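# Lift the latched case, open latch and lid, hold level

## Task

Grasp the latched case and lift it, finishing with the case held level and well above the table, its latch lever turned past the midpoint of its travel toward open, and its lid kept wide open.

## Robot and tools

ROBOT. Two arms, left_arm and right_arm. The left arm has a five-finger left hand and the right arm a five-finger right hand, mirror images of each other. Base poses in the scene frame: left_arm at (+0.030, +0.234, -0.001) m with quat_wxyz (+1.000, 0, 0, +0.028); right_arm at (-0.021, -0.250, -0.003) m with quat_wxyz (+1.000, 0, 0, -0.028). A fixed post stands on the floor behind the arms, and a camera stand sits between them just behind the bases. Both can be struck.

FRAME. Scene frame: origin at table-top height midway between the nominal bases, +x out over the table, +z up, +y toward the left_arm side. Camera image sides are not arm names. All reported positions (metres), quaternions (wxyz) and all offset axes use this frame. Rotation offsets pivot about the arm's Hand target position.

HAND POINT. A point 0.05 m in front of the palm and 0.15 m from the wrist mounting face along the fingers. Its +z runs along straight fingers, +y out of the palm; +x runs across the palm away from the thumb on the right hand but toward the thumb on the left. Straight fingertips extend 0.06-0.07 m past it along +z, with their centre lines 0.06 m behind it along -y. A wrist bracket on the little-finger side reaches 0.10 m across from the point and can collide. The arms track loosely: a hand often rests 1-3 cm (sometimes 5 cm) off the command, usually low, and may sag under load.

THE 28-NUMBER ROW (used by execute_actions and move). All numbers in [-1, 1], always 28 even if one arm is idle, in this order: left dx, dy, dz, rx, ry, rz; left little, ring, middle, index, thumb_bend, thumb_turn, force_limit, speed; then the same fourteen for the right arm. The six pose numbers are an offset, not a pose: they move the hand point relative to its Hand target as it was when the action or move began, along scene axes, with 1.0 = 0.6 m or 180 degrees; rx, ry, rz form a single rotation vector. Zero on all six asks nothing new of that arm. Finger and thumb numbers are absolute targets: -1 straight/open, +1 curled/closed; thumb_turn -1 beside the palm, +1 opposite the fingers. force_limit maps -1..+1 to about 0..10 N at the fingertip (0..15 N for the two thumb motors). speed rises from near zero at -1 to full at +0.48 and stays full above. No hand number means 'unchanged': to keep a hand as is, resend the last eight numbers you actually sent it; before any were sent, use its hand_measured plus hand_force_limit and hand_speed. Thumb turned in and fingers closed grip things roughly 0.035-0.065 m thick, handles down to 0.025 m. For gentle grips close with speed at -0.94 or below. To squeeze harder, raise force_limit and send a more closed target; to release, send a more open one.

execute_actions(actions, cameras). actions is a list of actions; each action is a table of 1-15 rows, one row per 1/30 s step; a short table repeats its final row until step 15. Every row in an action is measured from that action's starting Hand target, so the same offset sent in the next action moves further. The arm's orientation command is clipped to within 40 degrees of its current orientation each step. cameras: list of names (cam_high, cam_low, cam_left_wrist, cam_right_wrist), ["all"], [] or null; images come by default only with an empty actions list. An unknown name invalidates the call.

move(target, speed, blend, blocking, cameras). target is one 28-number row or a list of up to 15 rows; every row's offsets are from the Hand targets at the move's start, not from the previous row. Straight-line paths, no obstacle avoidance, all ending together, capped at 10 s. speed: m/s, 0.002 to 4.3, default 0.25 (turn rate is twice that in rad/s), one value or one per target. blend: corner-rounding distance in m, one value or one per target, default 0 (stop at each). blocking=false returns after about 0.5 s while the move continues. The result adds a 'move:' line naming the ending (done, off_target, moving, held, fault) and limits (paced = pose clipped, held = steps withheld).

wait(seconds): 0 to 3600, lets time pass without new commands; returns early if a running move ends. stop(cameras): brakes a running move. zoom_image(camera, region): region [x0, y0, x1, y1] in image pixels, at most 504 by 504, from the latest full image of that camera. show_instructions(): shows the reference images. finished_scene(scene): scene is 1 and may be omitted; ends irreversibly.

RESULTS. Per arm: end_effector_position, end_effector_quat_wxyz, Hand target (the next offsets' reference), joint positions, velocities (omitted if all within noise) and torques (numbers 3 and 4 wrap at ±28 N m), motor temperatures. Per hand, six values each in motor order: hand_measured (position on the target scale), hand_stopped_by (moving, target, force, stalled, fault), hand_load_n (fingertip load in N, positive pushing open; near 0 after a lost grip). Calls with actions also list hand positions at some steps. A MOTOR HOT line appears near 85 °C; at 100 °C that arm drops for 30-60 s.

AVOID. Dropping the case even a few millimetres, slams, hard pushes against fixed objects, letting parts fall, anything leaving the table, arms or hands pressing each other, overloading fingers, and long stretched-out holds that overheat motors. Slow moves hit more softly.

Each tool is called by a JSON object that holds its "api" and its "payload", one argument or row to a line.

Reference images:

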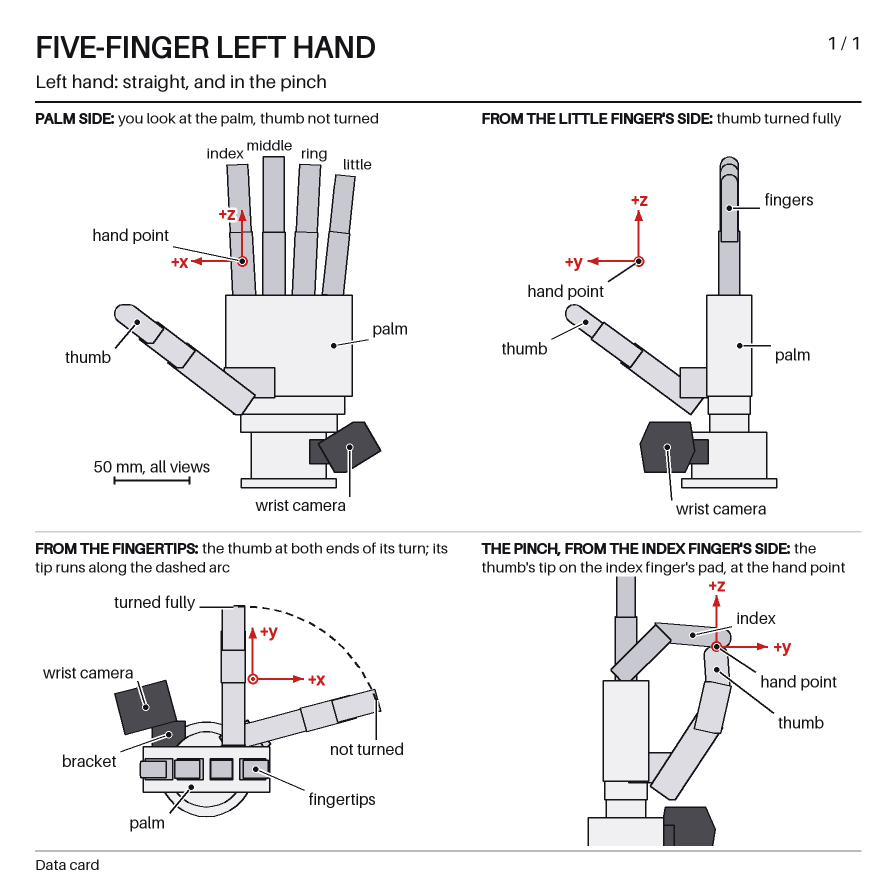

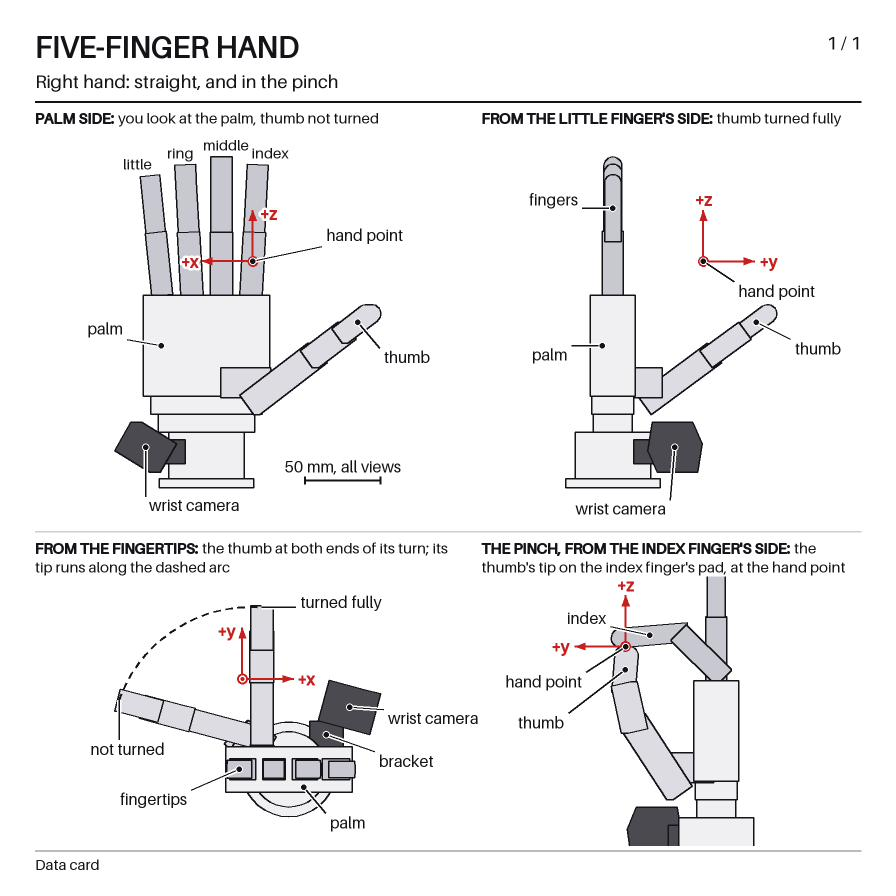

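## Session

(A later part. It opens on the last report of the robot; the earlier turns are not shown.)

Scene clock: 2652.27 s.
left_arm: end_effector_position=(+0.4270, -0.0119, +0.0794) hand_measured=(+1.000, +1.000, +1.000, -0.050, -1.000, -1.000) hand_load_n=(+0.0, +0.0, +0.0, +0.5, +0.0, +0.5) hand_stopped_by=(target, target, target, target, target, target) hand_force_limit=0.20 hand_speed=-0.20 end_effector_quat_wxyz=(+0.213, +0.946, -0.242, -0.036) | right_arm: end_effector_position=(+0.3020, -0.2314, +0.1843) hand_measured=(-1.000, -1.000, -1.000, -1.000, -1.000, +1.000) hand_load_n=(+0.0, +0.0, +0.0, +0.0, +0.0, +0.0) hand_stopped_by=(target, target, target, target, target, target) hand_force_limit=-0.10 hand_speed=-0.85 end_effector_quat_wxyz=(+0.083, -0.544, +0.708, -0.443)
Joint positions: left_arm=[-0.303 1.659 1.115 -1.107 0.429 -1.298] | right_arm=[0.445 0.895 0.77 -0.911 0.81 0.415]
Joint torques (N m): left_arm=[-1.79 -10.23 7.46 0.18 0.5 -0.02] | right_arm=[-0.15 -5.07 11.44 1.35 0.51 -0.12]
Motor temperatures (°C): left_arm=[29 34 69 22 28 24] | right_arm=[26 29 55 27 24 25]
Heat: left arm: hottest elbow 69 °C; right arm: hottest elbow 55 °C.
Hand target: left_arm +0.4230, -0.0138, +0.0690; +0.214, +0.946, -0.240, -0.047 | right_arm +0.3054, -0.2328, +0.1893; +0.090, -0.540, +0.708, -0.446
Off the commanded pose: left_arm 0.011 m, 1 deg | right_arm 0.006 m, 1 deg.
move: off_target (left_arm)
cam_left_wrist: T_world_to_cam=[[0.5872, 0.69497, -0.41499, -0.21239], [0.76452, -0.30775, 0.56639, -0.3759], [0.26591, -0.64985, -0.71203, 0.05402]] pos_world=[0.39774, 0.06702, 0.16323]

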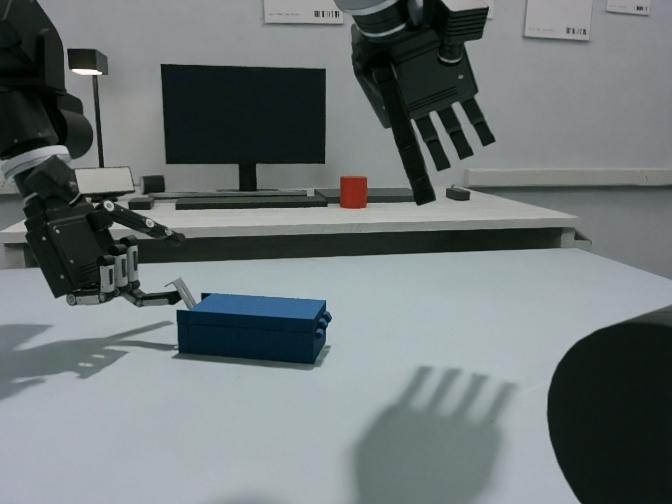

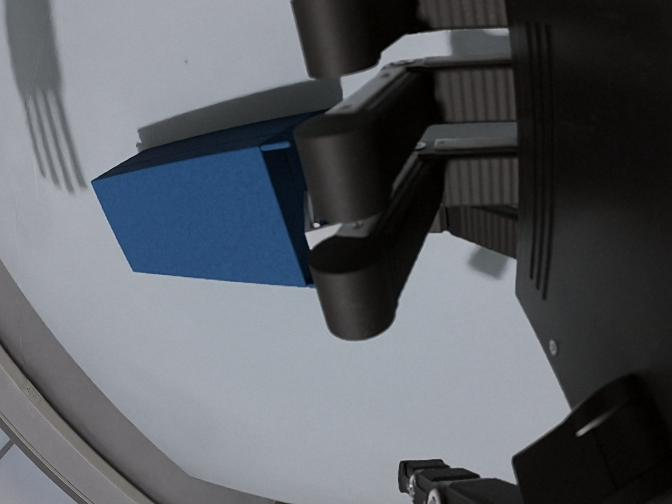

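{"api": "move", "payload": {
  "target": [
    [-0.003,0.004,-0.012,0,0,0,1,1,1,-0.05,-1,-1,0.2,-0.2,0,0,0,0,0,0,-1,-1,-1,-1,-1,1,-0.1,-0.85],
    [0.02,0.07,0.0,0,0,0,1,1,1,-0.05,-1,-1,0.2,-0.2,0,0,0,0,0,0,-1,-1,-1,-1,-1,1,-0.1,-0.85]
  ],
  "speed": 0.04,
  "cameras": ["cam_low","cam_left_wrist"]
}}

{"api": "zoom_image", "payload": {
  "camera": "cam_left_wrist",
  "region": [60, 60, 330, 300]
}}

Scene clock: 2657.83 s.
left_arm: end_effector_position=(+0.4260, +0.0241, +0.0730) hand_measured=(+1.000, +1.000, +1.000, -0.050, -1.000, -1.000) hand_load_n=(+0.0, +0.0, +0.0, +0.5, +0.0, +0.0) hand_stopped_by=(target, target, target, target, target, target) hand_force_limit=0.20 hand_speed=-0.20 end_effector_quat_wxyz=(+0.215, +0.946, -0.240, -0.044) | right_arm: end_effector_position=(+0.3020, -0.2314, +0.1843) hand_measured=(-1.000, -1.000, -1.000, -1.000, -1.000, +1.000) hand_load_n=(+0.0, +0.0, +0.0, +0.0, +0.0, +0.5) hand_stopped_by=(target, target, target, target, target, target) hand_force_limit=-0.10 hand_speed=-0.85 end_effector_quat_wxyz=(+0.083, -0.544, +0.708, -0.443)
Joint positions: left_arm=[-0.223 1.664 1.1 -1.139 0.424 -1.212] | right_arm=[0.445 0.895 0.77 -0.911 0.81 0.415]
Joint torques (N m): left_arm=[-0.38 -9.47 10.1 -0.57 0.24 0.17] | right_arm=[-0.15 -4.89 11.43 1.42 0.47 -0.11]
Motor temperatures (°C): left_arm=[29 34 68 22 28 24] | right_arm=[26 29 55 27 24 25]
Heat: left arm: hottest elbow 68 °C; right arm: hottest elbow 55 °C.
Hand target: left_arm +0.4350, +0.0282, +0.0690; +0.214, +0.946, -0.240, -0.047 | right_arm +0.3054, -0.2328, +0.1893; +0.090, -0.540, +0.708, -0.446
Off the commanded pose: left_arm 0.011 m, 0 deg | right_arm 0.006 m, 1 deg.
move: off_target (left_arm)
cam_left_wrist: T_world_to_cam=[[0.57861, 0.6963, -0.42471, -0.23505], [0.77477, -0.30653, 0.55296, -0.3638], [0.25484, -0.649, -0.71684, 0.07809]] pos_world=[0.39796, 0.10282, 0.15732]

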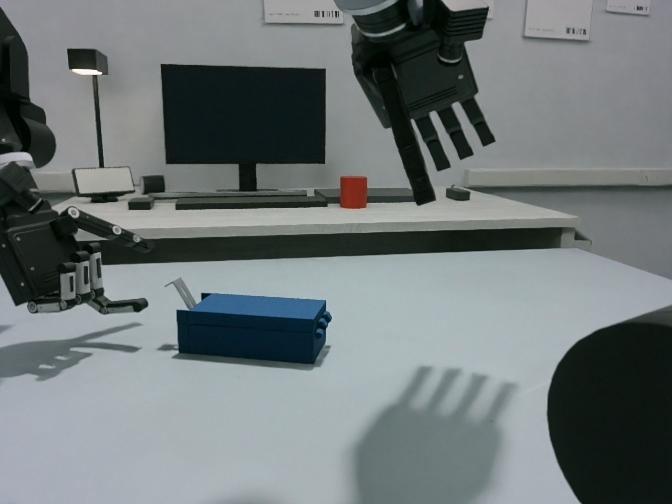

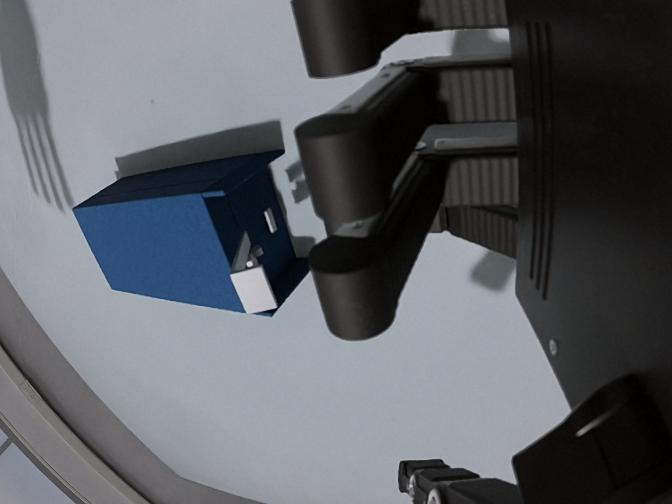

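Scaled by 1.867 from the camera's image (finer frame: 960x720).

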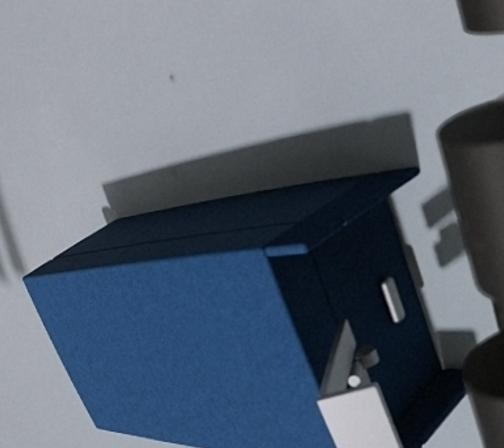

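{"api": "zoom_image", "payload": {
  "camera": "cam_left_wrist",
  "region": [200, 180, 320, 320]
}}

Scaled by 3.600 from the camera's image (finer frame: 960x720).

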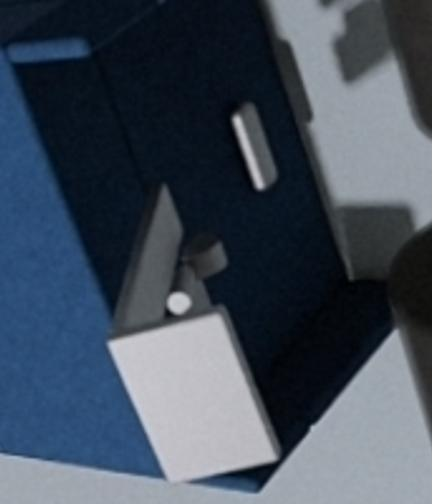

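{"api": "zoom_image", "payload": {
  "camera": "cam_low",
  "region": [160, 270, 350, 375]
}}

{"api": "zoom_image", "payload": {
  "camera": "cam_low",
  "region": [155, 265, 225, 365]
}}

Scaled by 2.653 from the camera's image (finer frame: 960x720).

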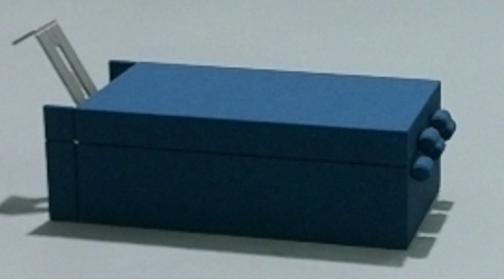

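Scaled by 5.040 from the camera's image (finer frame: 960x720).

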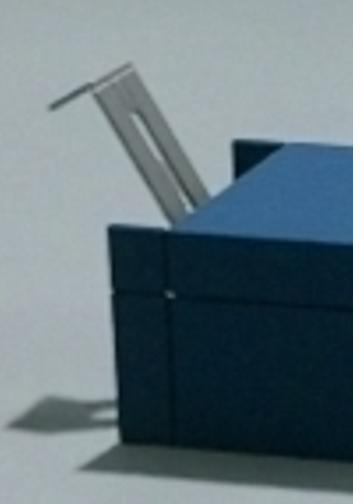

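{"api": "move", "payload": {
  "target": [
    [0,0,0.025,0,0,0,1,1,1,-0.3,-1,-1,1,-0.2,0,0,0,0,0,0,-1,-1,-1,-1,-1,1,-0.1,-0.85],
    [0.004,-0.05,0.022,0,0,0,1,1,1,-0.3,-1,-1,1,-0.2,0,0,0,0,0,0,-1,-1,-1,-1,-1,1,-0.1,-0.85]
  ],
  "speed": 0.04,
  "cameras": ["cam_low","cam_left_wrist"]
}}

{"api": "zoom_image", "payload": {
  "camera": "cam_low",
  "region": [80, 240, 280, 390]
}}

{"api": "zoom_image", "payload": {
  "camera": "cam_left_wrist",
  "region": [180, 120, 400, 360]
}}

Scene clock: 2801.30 s.
left_arm: end_effector_position=(+0.4234, +0.0068, +0.0799) hand_measured=(+1.000, +1.000, +1.000, -0.300, -1.000, -1.000) hand_load_n=(+0.5, +0.0, +0.0, +0.0, +0.0, +0.0) hand_stopped_by=(target, target, target, target, target, target) hand_force_limit=1.00 hand_speed=-0.20 end_effector_quat_wxyz=(+0.214, +0.946, -0.238, -0.055) | right_arm: end_effector_position=(+0.3020, -0.2314, +0.1843) hand_measured=(-1.000, -1.000, -1.000, -1.000, -1.000, +1.000) hand_load_n=(+0.0, +0.0, +0.0, -0.5, +0.0, +0.0) hand_stopped_by=(target, target, target, target, target, target) hand_force_limit=-0.10 hand_speed=-0.85 end_effector_quat_wxyz=(+0.083, -0.544, +0.708, -0.443)
Joint positions: left_arm=[-0.263 1.664 1.122 -1.165 0.426 -1.254] | right_arm=[0.445 0.895 0.77 -0.911 0.81 0.415]
Joint torques (N m): left_arm=[-2.32 -9.82 11.15 -0.05 0.53 -0.07] | right_arm=[0.03 -5.01 11.37 1.42 0.5 -0.11]
Motor temperatures (°C): left_arm=[29 33 70 22 27 24] | right_arm=[26 29 56 27 24 25]
Heat: left arm: hottest elbow 70 °C; right arm: hottest elbow 56 °C.
Hand target: left_arm +0.4375, -0.0018, +0.0822; +0.214, +0.946, -0.240, -0.047 | right_arm +0.3054, -0.2328, +0.1893; +0.090, -0.540, +0.708, -0.446
Off the commanded pose: left_arm 0.017 m, 1 deg | right_arm 0.006 m, 1 deg.
move: off_target (left_arm)
cam_left_wrist: T_world_to_cam=[[0.57155, 0.69804, -0.43136, -0.21506], [0.78508, -0.31225, 0.53493, -0.37385], [0.23871, -0.6444, -0.72648, 0.08012]] pos_world=[0.3973, 0.08501, 0.16542]

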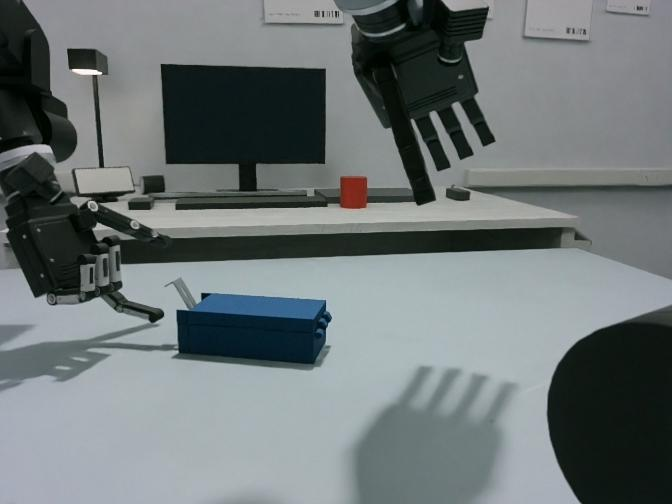

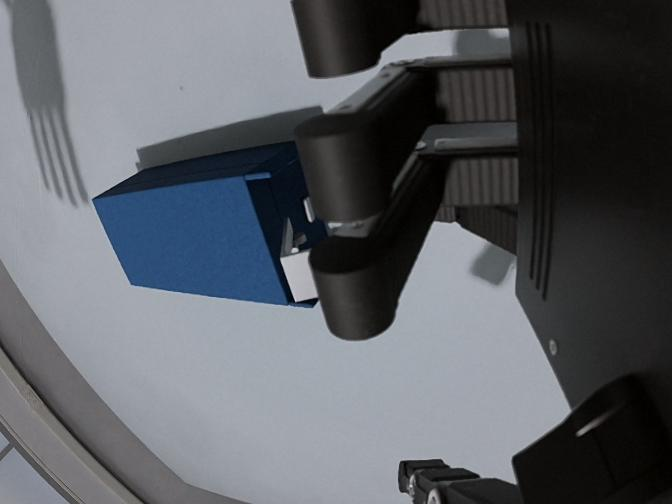

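Scaled by 2.520 from the camera's image (finer frame: 960x720).

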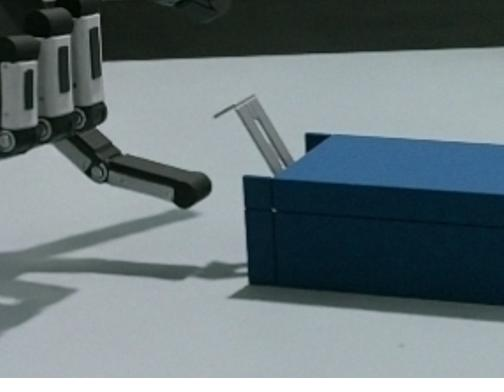

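Scaled by 2.100 from the camera's image (finer frame: 960x720).

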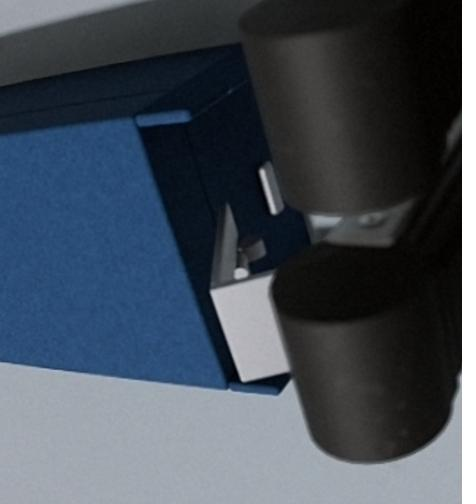

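{"api": "move", "payload": {
  "target": [0.012,-0.013,-0.018,0,0,0,1,1,1,-0.3,-1,-1,1,-0.2,0,0,0,0,0,0,-1,-1,-1,-1,-1,1,-0.1,-0.85],
  "speed": 0.04,
  "cameras": ["cam_low","cam_high"]
}}

{"api": "zoom_image", "payload": {
  "camera": "cam_low",
  "region": [80, 240, 280, 390]
}}

{"api": "zoom_image", "payload": {
  "camera": "cam_high",
  "region": [290, 220, 430, 330]
}}

Scene clock: 2839.77 s.
left_arm: end_effector_position=(+0.4308, -0.0002, +0.0711) hand_measured=(+1.000, +1.000, +1.000, -0.300, -1.000, -1.000) hand_load_n=(+0.0, +0.0, +0.0, +0.0, +0.0, +0.0) hand_stopped_by=(target, target, target, target, target, target) hand_force_limit=1.00 hand_speed=-0.20 end_effector_quat_wxyz=(+0.214, +0.946, -0.238, -0.053) | right_arm: end_effector_position=(+0.3020, -0.2314, +0.1843) hand_measured=(-1.000, -1.000, -1.000, -1.000, -1.000, +1.000) hand_load_n=(+0.0, +0.0, +0.0, -0.5, +0.0, +0.0) hand_stopped_by=(target, target, target, target, target, target) hand_force_limit=-0.10 hand_speed=-0.85 end_effector_quat_wxyz=(+0.083, -0.544, +0.708, -0.443)
Joint positions: left_arm=[-0.276 1.693 1.134 -1.138 0.426 -1.269] | right_arm=[0.445 0.895 0.77 -0.911 0.81 0.415]
Joint torques (N m): left_arm=[-2.43 -9.99 11.17 -0.09 0.55 -0.08] | right_arm=[0.09 -5.13 11.41 1.44 0.47 -0.12]
Motor temperatures (°C): left_arm=[29 33 73 22 28 24] | right_arm=[26 29 56 27 24 25]
Heat: left arm: hottest elbow 73 °C; right arm: hottest elbow 56 °C.
Hand target: left_arm +0.4447, -0.0096, +0.0715; +0.214, +0.946, -0.240, -0.047 | right_arm +0.3054, -0.2328, +0.1893; +0.090, -0.540, +0.708, -0.446
Off the commanded pose: left_arm 0.017 m, 1 deg | right_arm 0.006 m, 1 deg.
move: off_target (left_arm)
Images, in order (width x height): cam_high 672x504, cam_low 672x504.

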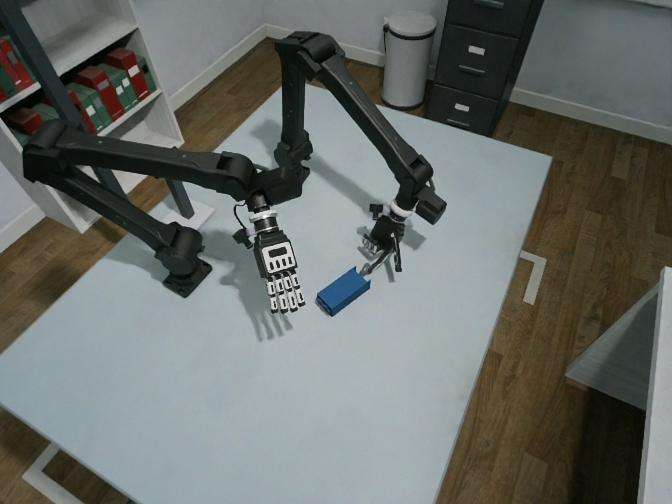

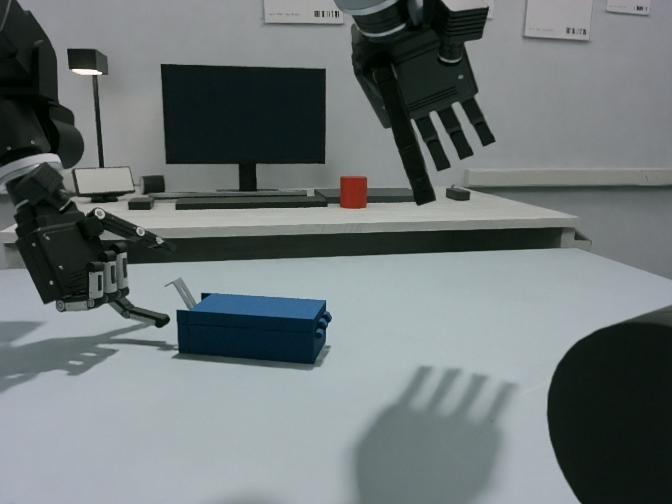

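Scaled by 2.520 from the camera's image (finer frame: 960x720).

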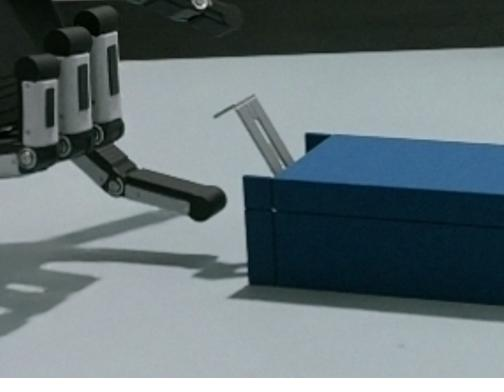

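Scaled by 3.600 from the camera's image (finer frame: 960x720).

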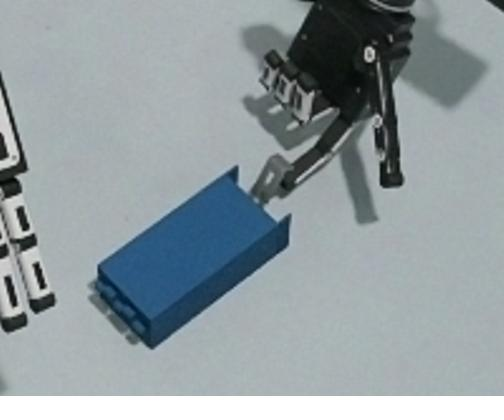

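{"api": "move", "payload": {
  "target": [-0.018,-0.04,-0.003,0,0,0,1,1,1,-0.3,-1,-1,1,-0.2,0,0,0,0,0,0,-1,-1,-1,-1,-1,1,-0.1,-0.85],
  "speed": 0.03,
  "cameras": ["cam_low","cam_high"]
}}

{"api": "zoom_image", "payload": {
  "camera": "cam_low",
  "region": [80, 240, 280, 390]
}}

{"api": "zoom_image", "payload": {
  "camera": "cam_high",
  "region": [290, 220, 430, 330]
}}

Scene clock: 2849.60 s.
left_arm: end_effector_position=(+0.4281, -0.0261, +0.0707) hand_measured=(+1.000, +1.000, +1.000, -0.300, -1.000, -1.000) hand_load_n=(+0.0, +0.0, +0.0, +0.0, +0.0, +0.0) hand_stopped_by=(target, target, target, target, target, target) hand_force_limit=1.00 hand_speed=-0.20 end_effector_quat_wxyz=(+0.213, +0.946, -0.240, -0.049) | right_arm: end_effector_position=(+0.3020, -0.2314, +0.1843) hand_measured=(-1.000, -1.000, -1.000, -1.000, -1.000, +1.000) hand_load_n=(+0.0, +0.0, +0.0, +0.0, +0.0, +0.0) hand_stopped_by=(target, target, target, target, target, target) hand_force_limit=-0.10 hand_speed=-0.85 end_effector_quat_wxyz=(+0.083, -0.544, +0.708, -0.443)
Joint positions: left_arm=[-0.333 1.693 1.134 -1.103 0.432 -1.33] | right_arm=[0.445 0.895 0.77 -0.911 0.81 0.415]
Joint torques (N m): left_arm=[-2.32 -10.81 9.61 0.03 0.54 -0.07] | right_arm=[0.15 -4.72 11.4 1.31 0.49 -0.13]
Motor temperatures (°C): left_arm=[29 34 73 22 28 24] | right_arm=[26 29 56 27 24 25]
Heat: left arm: hottest elbow 73 °C; right arm: hottest elbow 56 °C.
Hand target: left_arm +0.4339, -0.0337, +0.0698; +0.214, +0.946, -0.240, -0.047 | right_arm +0.3054, -0.2328, +0.1893; +0.090, -0.540, +0.708, -0.446
Off the commanded pose: left_arm 0.010 m, 0 deg | right_arm 0.006 m, 1 deg.
move: done
Images, in order (width x height): cam_high 672x504, cam_low 672x504.

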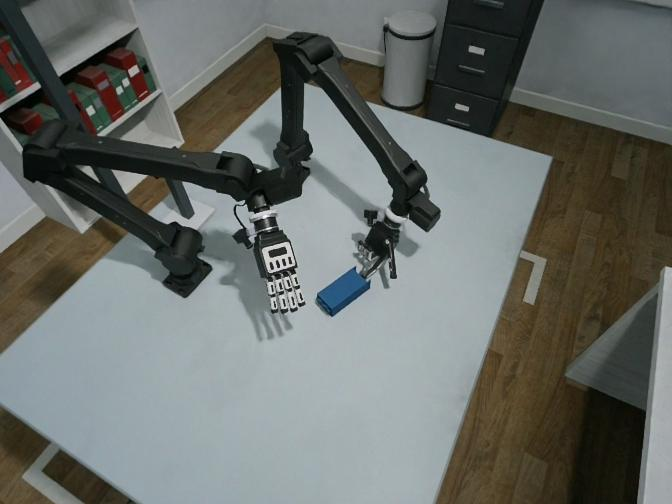

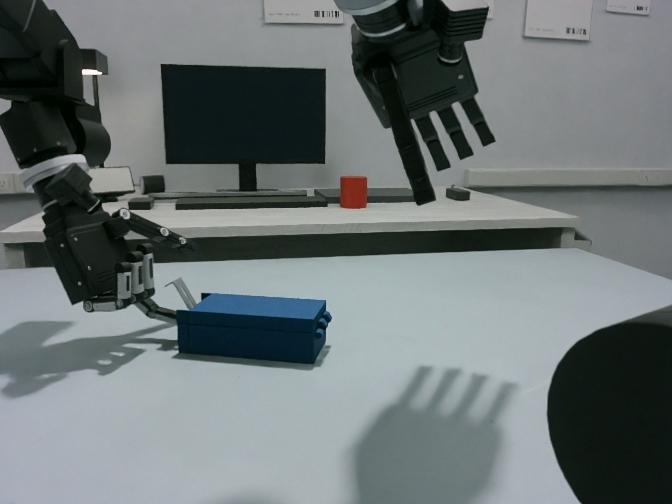

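Scaled by 2.520 from the camera's image (finer frame: 960x720).

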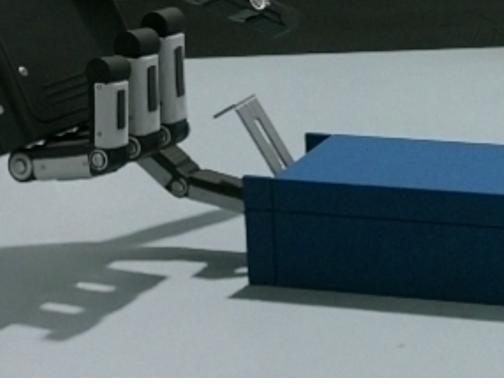

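Scaled by 3.600 from the camera's image (finer frame: 960x720).

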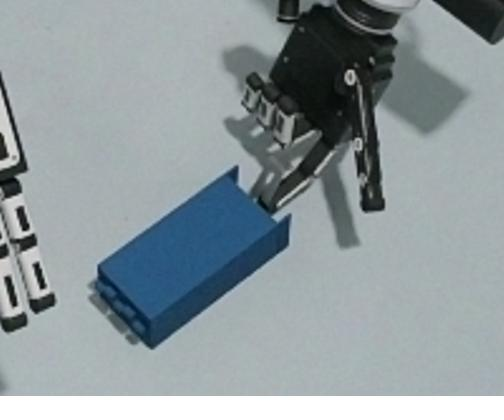

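{"api": "move", "payload": {
  "target": [-0.008,-0.016,-0.003,0,0,0,1,1,1,-0.3,-1,-1,1,-0.2,0,0,0,0,0,0,-1,-1,-1,-1,-1,1,-0.1,-0.85],
  "speed": 0.03,
  "cameras": ["cam_low","cam_high"]
}}

{"api": "zoom_image", "payload": {
  "camera": "cam_low",
  "region": [80, 240, 280, 390]
}}

{"api": "zoom_image", "payload": {
  "camera": "cam_high",
  "region": [290, 220, 430, 330]
}}

Scene clock: 2853.90 s.
left_arm: end_effector_position=(+0.4269, -0.0367, +0.0706) hand_measured=(+1.000, +1.000, +1.000, -0.300, -1.000, -1.000) hand_load_n=(+0.0, +0.0, +0.0, +0.0, +0.0, +0.0) hand_stopped_by=(target, target, target, target, target, target) hand_force_limit=1.00 hand_speed=-0.20 end_effector_quat_wxyz=(+0.213, +0.946, -0.241, -0.046) | right_arm: end_effector_position=(+0.3020, -0.2314, +0.1843) hand_measured=(-1.000, -1.000, -1.000, -1.000, -1.000, +1.000) hand_load_n=(+0.0, -0.5, +0.0, +0.0, +0.0, +0.5) hand_stopped_by=(target, target, target, target, target, target) hand_force_limit=-0.10 hand_speed=-0.85 end_effector_quat_wxyz=(+0.083, -0.544, +0.708, -0.443)
Joint positions: left_arm=[-0.356 1.693 1.134 -1.087 0.434 -1.355] | right_arm=[0.445 0.895 0.77 -0.911 0.81 0.415]
Joint torques (N m): left_arm=[-2.26 -11.11 8.76 0.09 0.54 -0.1] | right_arm=[0.15 -4.66 11.45 1.5 0.48 -0.11]
Motor temperatures (°C): left_arm=[29 34 73 22 28 24] | right_arm=[26 29 56 27 24 25]
Heat: left arm: hottest elbow 73 °C; right arm: hottest elbow 56 °C.
Hand target: left_arm +0.4291, -0.0433, +0.0680; +0.214, +0.946, -0.240, -0.047 | right_arm +0.3054, -0.2328, +0.1893; +0.090, -0.540, +0.708, -0.446
Off the commanded pose: left_arm 0.007 m, 0 deg | right_arm 0.006 m, 1 deg.
move: done
Images, in order (width x height): cam_high 672x504, cam_low 672x504.

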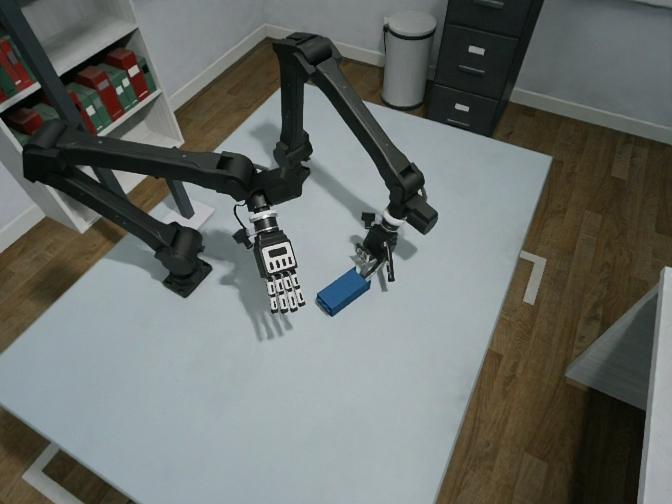

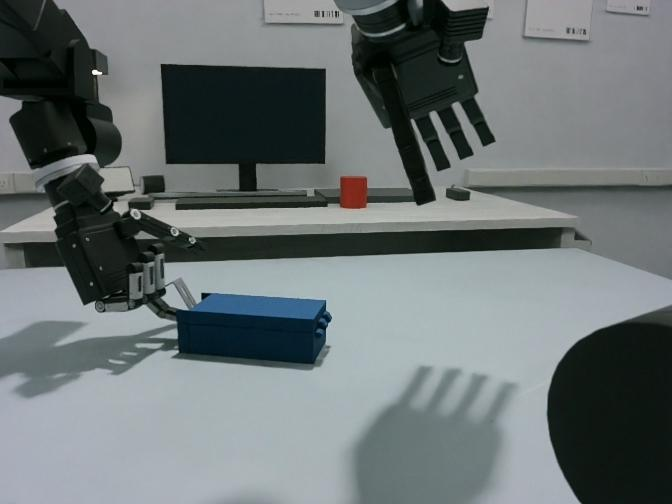

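Scaled by 2.520 from the camera's image (finer frame: 960x720).

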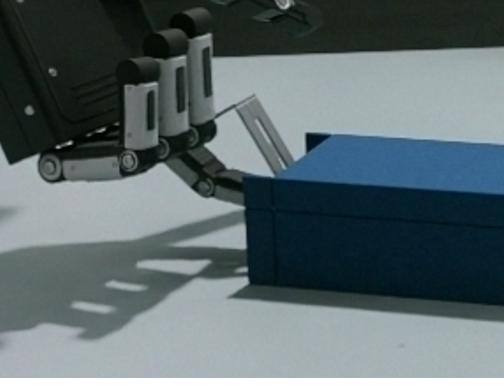

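Scaled by 3.600 from the camera's image (finer frame: 960x720).

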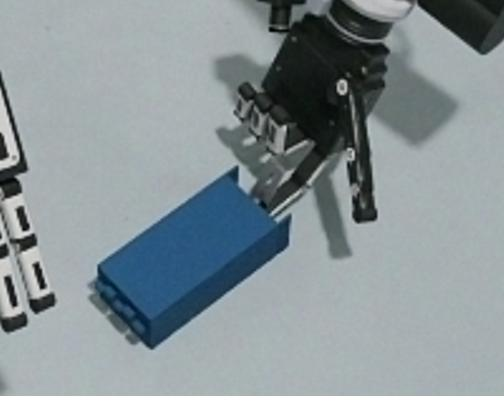

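{"api": "move", "payload": {
  "target": [0,0,-0.012,0,0,0,1,1,1,-0.3,-1,-1,1,-0.2,0.163,0.258,-0.11,0.0087,-0.0083,-0.0307,-1,-1,-1,-1,-1,1,-0.1,-0.85],
  "speed": 0.12,
  "cameras": ["cam_low","cam_high","cam_right_wrist"]
}}

Scene clock: 2892.67 s.
left_arm: end_effector_position=(+0.4308, -0.0379, +0.0706) hand_measured=(+1.000, +1.000, +1.000, -0.300, -1.000, -1.000) hand_load_n=(+0.0, +0.0, +0.0, +0.0, +0.0, +0.0) hand_stopped_by=(target, target, target, target, target, target) hand_force_limit=1.00 hand_speed=-0.20 end_effector_quat_wxyz=(+0.214, +0.946, -0.242, -0.037) | right_arm: end_effector_position=(+0.3912, -0.0907, +0.1095) hand_measured=(-1.000, -1.000, -1.000, -1.000, -1.000, +1.000) hand_load_n=(+0.0, +0.0, +0.0, +0.0, +0.0, +0.0) hand_stopped_by=(target, target, target, target, target, target) hand_force_limit=-0.10 hand_speed=-0.85 end_effector_quat_wxyz=(+0.069, -0.506, +0.736, -0.446)
Joint positions: left_arm=[-0.356 1.693 1.134 -1.069 0.434 -1.356] | right_arm=[0.691 1.469 1.041 -0.98 0.926 0.92]
Joint torques (N m): left_arm=[-2.32 -10.52 8.21 0.12 0.54 -0.07] | right_arm=[0.85 -11.22 13.38 -0.06 1.01 0.1]
Motor temperatures (°C): left_arm=[29 35 69 22 28 24] | right_arm=[26 29 56 27 24 25]
Heat: left arm: hottest elbow 69 °C; right arm: hottest elbow 56 °C.
Hand target: left_arm +0.4291, -0.0433, +0.0608; +0.214, +0.946, -0.240, -0.047 | right_arm +0.4031, -0.0780, +0.1233; +0.085, -0.498, +0.738, -0.447
Off the commanded pose: left_arm 0.011 m, 1 deg | right_arm 0.022 m, 2 deg.
move: off_target (left_arm, right_arm)
cam_right_wrist: T_world_to_cam=[[-0.7749, -0.08905, -0.62579, 0.36368], [0.0395, 0.98127, -0.18855, 0.10526], [0.63085, -0.17083, -0.75686, -0.0587]] pos_world=[0.31469, -0.08092, 0.20301]
Images, in order (width x height): cam_high 672x504, cam_low 672x504, cam_right_wrist 672x504.

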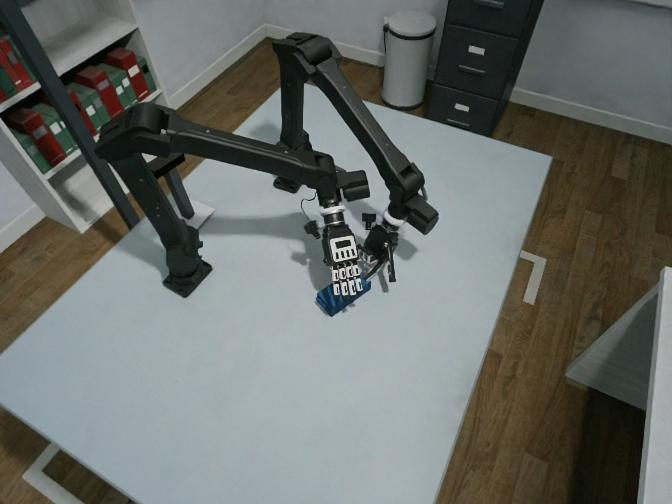

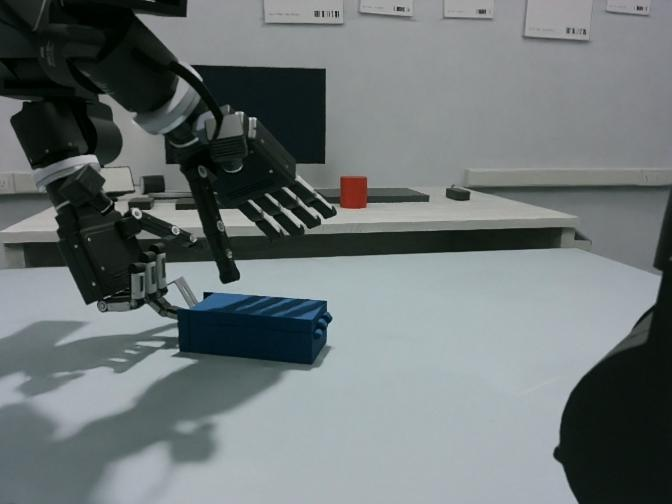

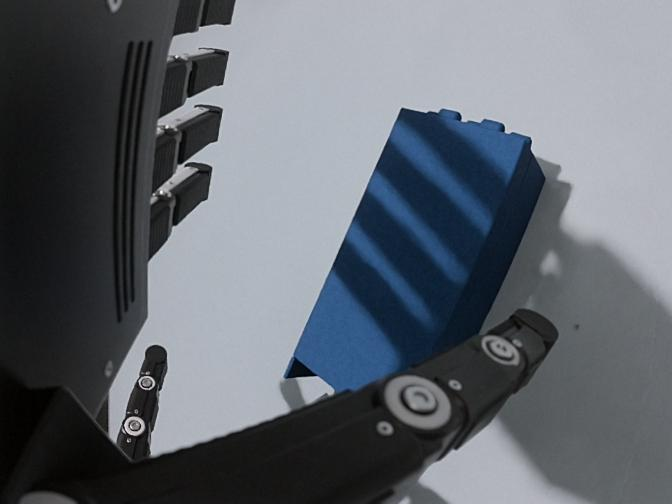

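{"api": "zoom_image", "payload": {
  "camera": "cam_high",
  "region": [290, 210, 430, 330]
}}

{"api": "zoom_image", "payload": {
  "camera": "cam_low",
  "region": [120, 200, 350, 380]
}}

Scaled by 3.600 from the camera's image (finer frame: 960x720).

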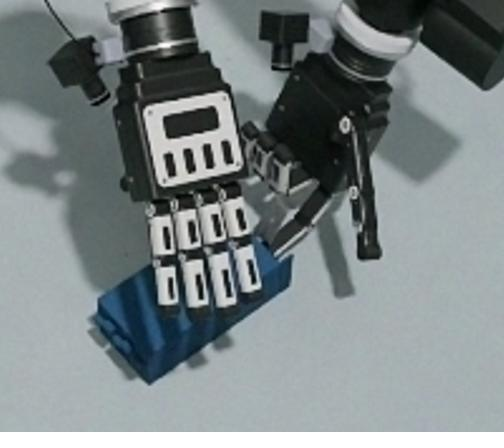

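Scaled by 2.191 from the camera's image (finer frame: 960x720).

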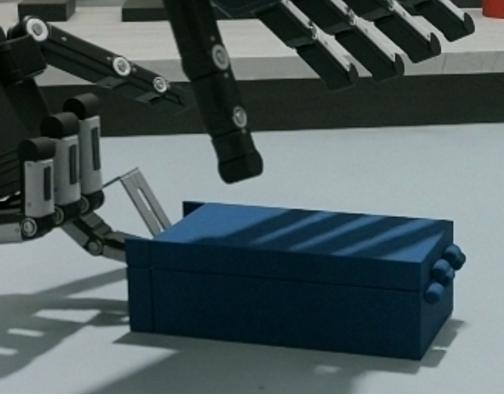

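{"api": "move", "payload": {
  "target": [0,0,0,0,0,0,1,1,1,-0.3,-1,-1,1,-0.2,0.043,0.006,-0.03,0,0,0,-1,-1,-1,-1,-1,1,-0.1,-0.85],
  "speed": 0.05,
  "cameras": ["cam_low","cam_high","cam_right_wrist"]
}}

{"api": "zoom_image", "payload": {
  "camera": "cam_high",
  "region": [290, 210, 430, 330]
}}

{"api": "zoom_image", "payload": {
  "camera": "cam_low",
  "region": [120, 200, 350, 380]
}}

Scene clock: 2933.67 s.
left_arm: end_effector_position=(+0.4308, -0.0379, +0.0706) hand_measured=(+1.000, +1.000, +1.000, -0.300, -1.000, -1.000) hand_load_n=(+0.0, +0.0, +0.0, +0.0, +0.0, +0.0) hand_stopped_by=(target, target, target, target, target, target) hand_force_limit=1.00 hand_speed=-0.20 end_effector_quat_wxyz=(+0.214, +0.946, -0.242, -0.037) | right_arm: end_effector_position=(+0.3948, -0.0880, +0.1045) hand_measured=(-1.000, -1.000, -1.000, -1.000, -1.000, +1.000) hand_load_n=(+0.0, +0.0, +0.0, +0.0, +0.0, +0.5) hand_stopped_by=(target, target, target, target, target, target) hand_force_limit=-0.10 hand_speed=-0.85 end_effector_quat_wxyz=(+0.067, -0.506, +0.735, -0.446)
Joint positions: left_arm=[-0.356 1.693 1.134 -1.069 0.434 -1.356] | right_arm=[0.691 1.489 1.049 -0.973 0.926 0.92]
Joint torques (N m): left_arm=[-2.26 -10.34 8.21 0.12 0.54 -0.09] | right_arm=[0.21 -13.04 9.59 0.1 0.81 -0.01]
Motor temperatures (°C): left_arm=[29 35 66 22 28 24] | right_arm=[26 30 58 26 26 25]
Heat: left arm: hottest elbow 66 °C; right arm: hottest elbow 58 °C.
Hand target: left_arm +0.4291, -0.0433, +0.0608; +0.214, +0.946, -0.240, -0.047 | right_arm +0.3942, -0.0885, +0.1070; +0.068, -0.506, +0.735, -0.446 (not the last commanded pose)
Off the commanded pose: left_arm 0.011 m, 1 deg | right_arm 0.037 m, 2 deg.
move: held (right_arm; a check stopped the path); limits=held
pose unreachable (right arm): on one or more control steps of this call, first in action 0 (counted from 0), this arm could not follow its commanded pose, so it was not sent that pose on those steps. It may still have moved: this result reports where it is.
cause: moving toward the commanded pose would bring a part of the arm too close to another arm (a part of this arm just beyond joint 4 (wrist pitch) and a part of the left arm just beyond its joint 3 (elbow), at the place that arm is still heading or pushing toward).
cam_right_wrist: T_world_to_cam=[[-0.77709, -0.09037, -0.62286, 0.36413], [0.03914, 0.98078, -0.19113, 0.10195], [0.62817, -0.17291, -0.75862, -0.06324]] pos_world=[0.3187, -0.07802, 0.19832]
Images, in order (width x height): cam_high 672x504, cam_low 672x504, cam_right_wrist 672x504.

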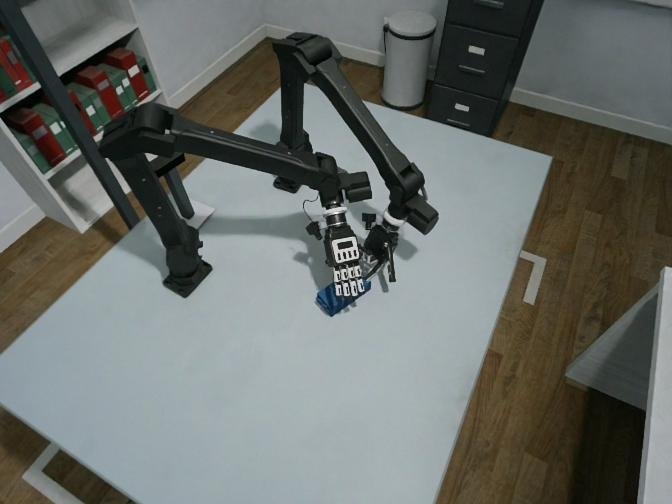

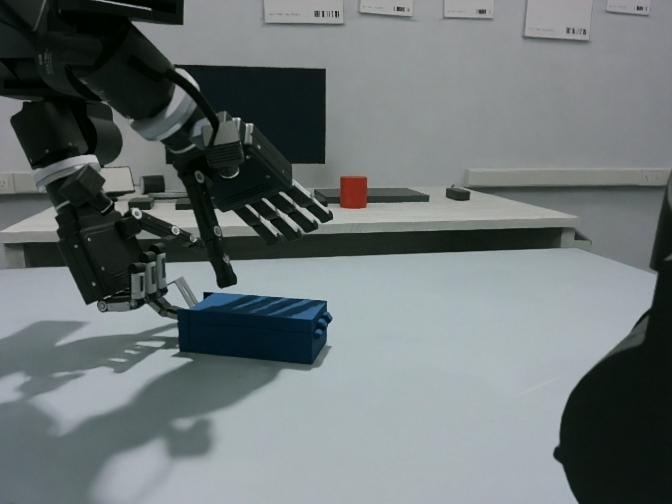

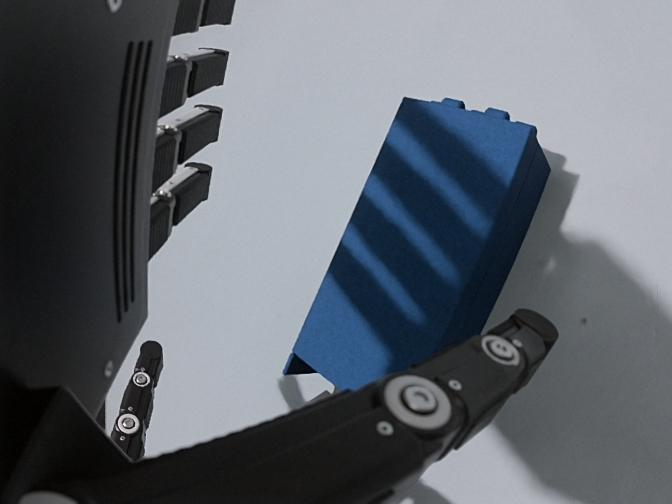

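Scaled by 3.600 from the camera's image (finer frame: 960x720).

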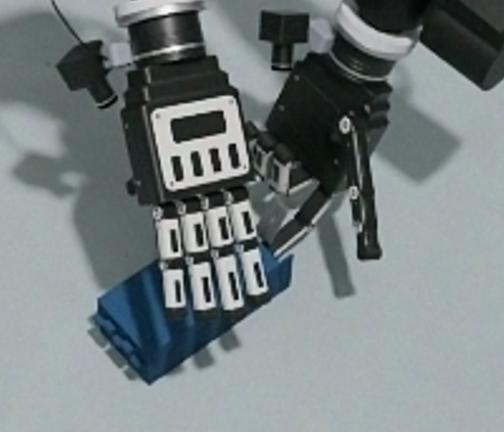

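Scaled by 2.191 from the camera's image (finer frame: 960x720).

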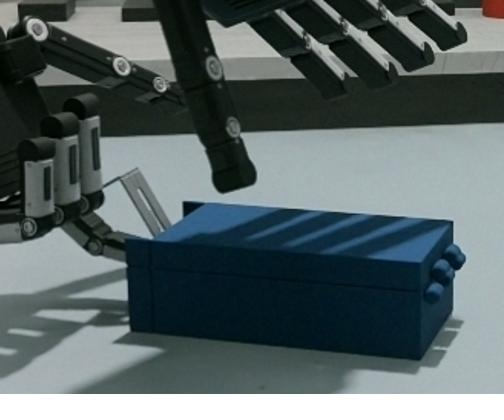

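{"api": "move", "payload": {
  "target": [
    [0,0,0,0,0,0,1,1,1,-0.3,-1,-1,1,-0.2,0.0,-0.03,0.017,0.098,-0.057,0.0456,-1,-1,-1,-1,-1,1,-0.1,-0.85],
    [0,0,0,0,0,0,1,1,1,-0.3,-1,-1,1,-0.2,0.06,0.013,0.0,0.098,-0.057,0.0456,-1,-1,-1,-1,-1,1,-0.1,-0.85]
  ],
  "speed": 0.08,
  "cameras": ["cam_low","cam_high"]
}}

{"api": "zoom_image", "payload": {
  "camera": "cam_high",
  "region": [290, 210, 430, 330]
}}

{"api": "zoom_image", "payload": {
  "camera": "cam_low",
  "region": [120, 200, 350, 380]
}}

Scene clock: 2956.53 s.
left_arm: end_effector_position=(+0.4308, -0.0379, +0.0706) hand_measured=(+1.000, +1.000, +1.000, -0.300, -1.000, -1.000) hand_load_n=(+0.0, +0.0, +0.0, +0.0, +0.0, +0.0) hand_stopped_by=(target, target, target, target, target, target) hand_force_limit=1.00 hand_speed=-0.20 end_effector_quat_wxyz=(+0.214, +0.946, -0.242, -0.037) | right_arm: end_effector_position=(+0.4109, -0.0924, +0.0892) hand_measured=(-1.000, -1.000, -1.000, -1.000, -1.000, +1.000) hand_load_n=(+0.0, +0.0, +0.0, +0.0, +0.0, +0.0) hand_stopped_by=(target, target, target, target, target, target) hand_force_limit=-0.10 hand_speed=-0.85 end_effector_quat_wxyz=(+0.219, -0.509, +0.749, -0.362)
Joint positions: left_arm=[-0.356 1.693 1.134 -1.069 0.434 -1.356] | right_arm=[0.565 1.316 0.798 -0.437 0.667 0.666]
Joint torques (N m): left_arm=[-2.32 -10.29 8.17 0.13 0.54 -0.08] | right_arm=[0.97 -9.17 13.86 1.65 0.7 0.03]
Motor temperatures (°C): left_arm=[29 35 65 22 28 24] | right_arm=[26 30 57 26 25 25]
Heat: left arm: hottest elbow 65 °C; right arm: hottest elbow 57 °C.
Hand target: left_arm +0.4291, -0.0433, +0.0608; +0.214, +0.946, -0.240, -0.047 | right_arm +0.4302, -0.0808, +0.1070; +0.241, -0.499, +0.748, -0.365
Off the commanded pose: left_arm 0.011 m, 1 deg | right_arm 0.029 m, 3 deg.
move: off_target (right_arm)
Images, in order (width x height): cam_high 672x504, cam_low 672x504.

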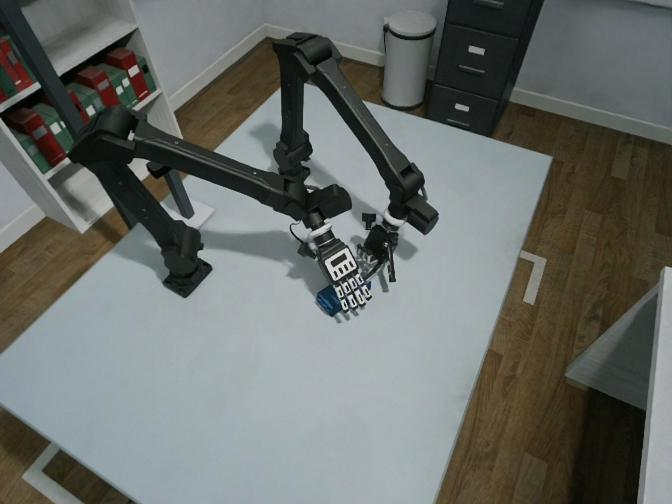

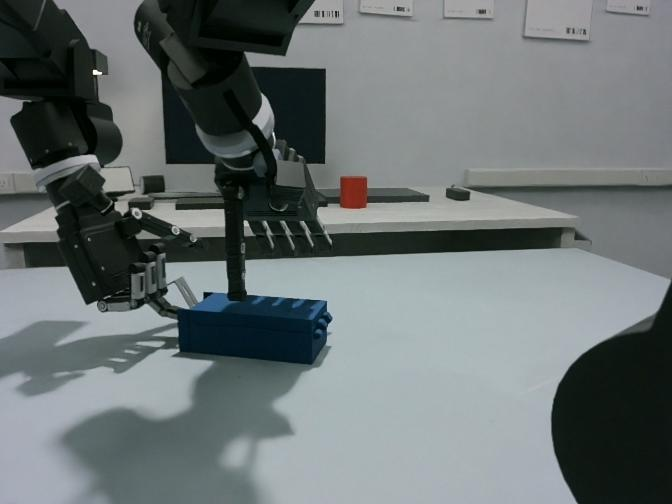

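Scaled by 3.600 from the camera's image (finer frame: 960x720).

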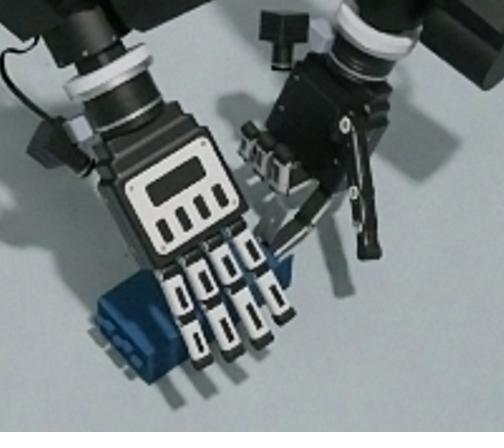

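Scaled by 2.191 from the camera's image (finer frame: 960x720).

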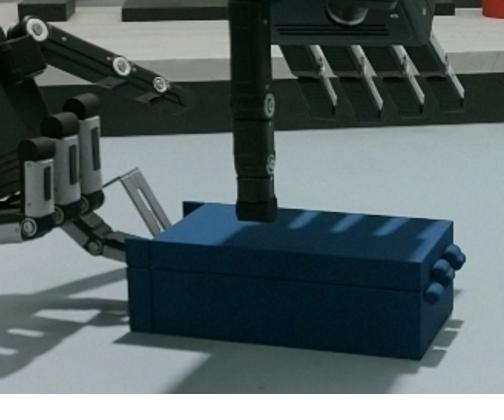

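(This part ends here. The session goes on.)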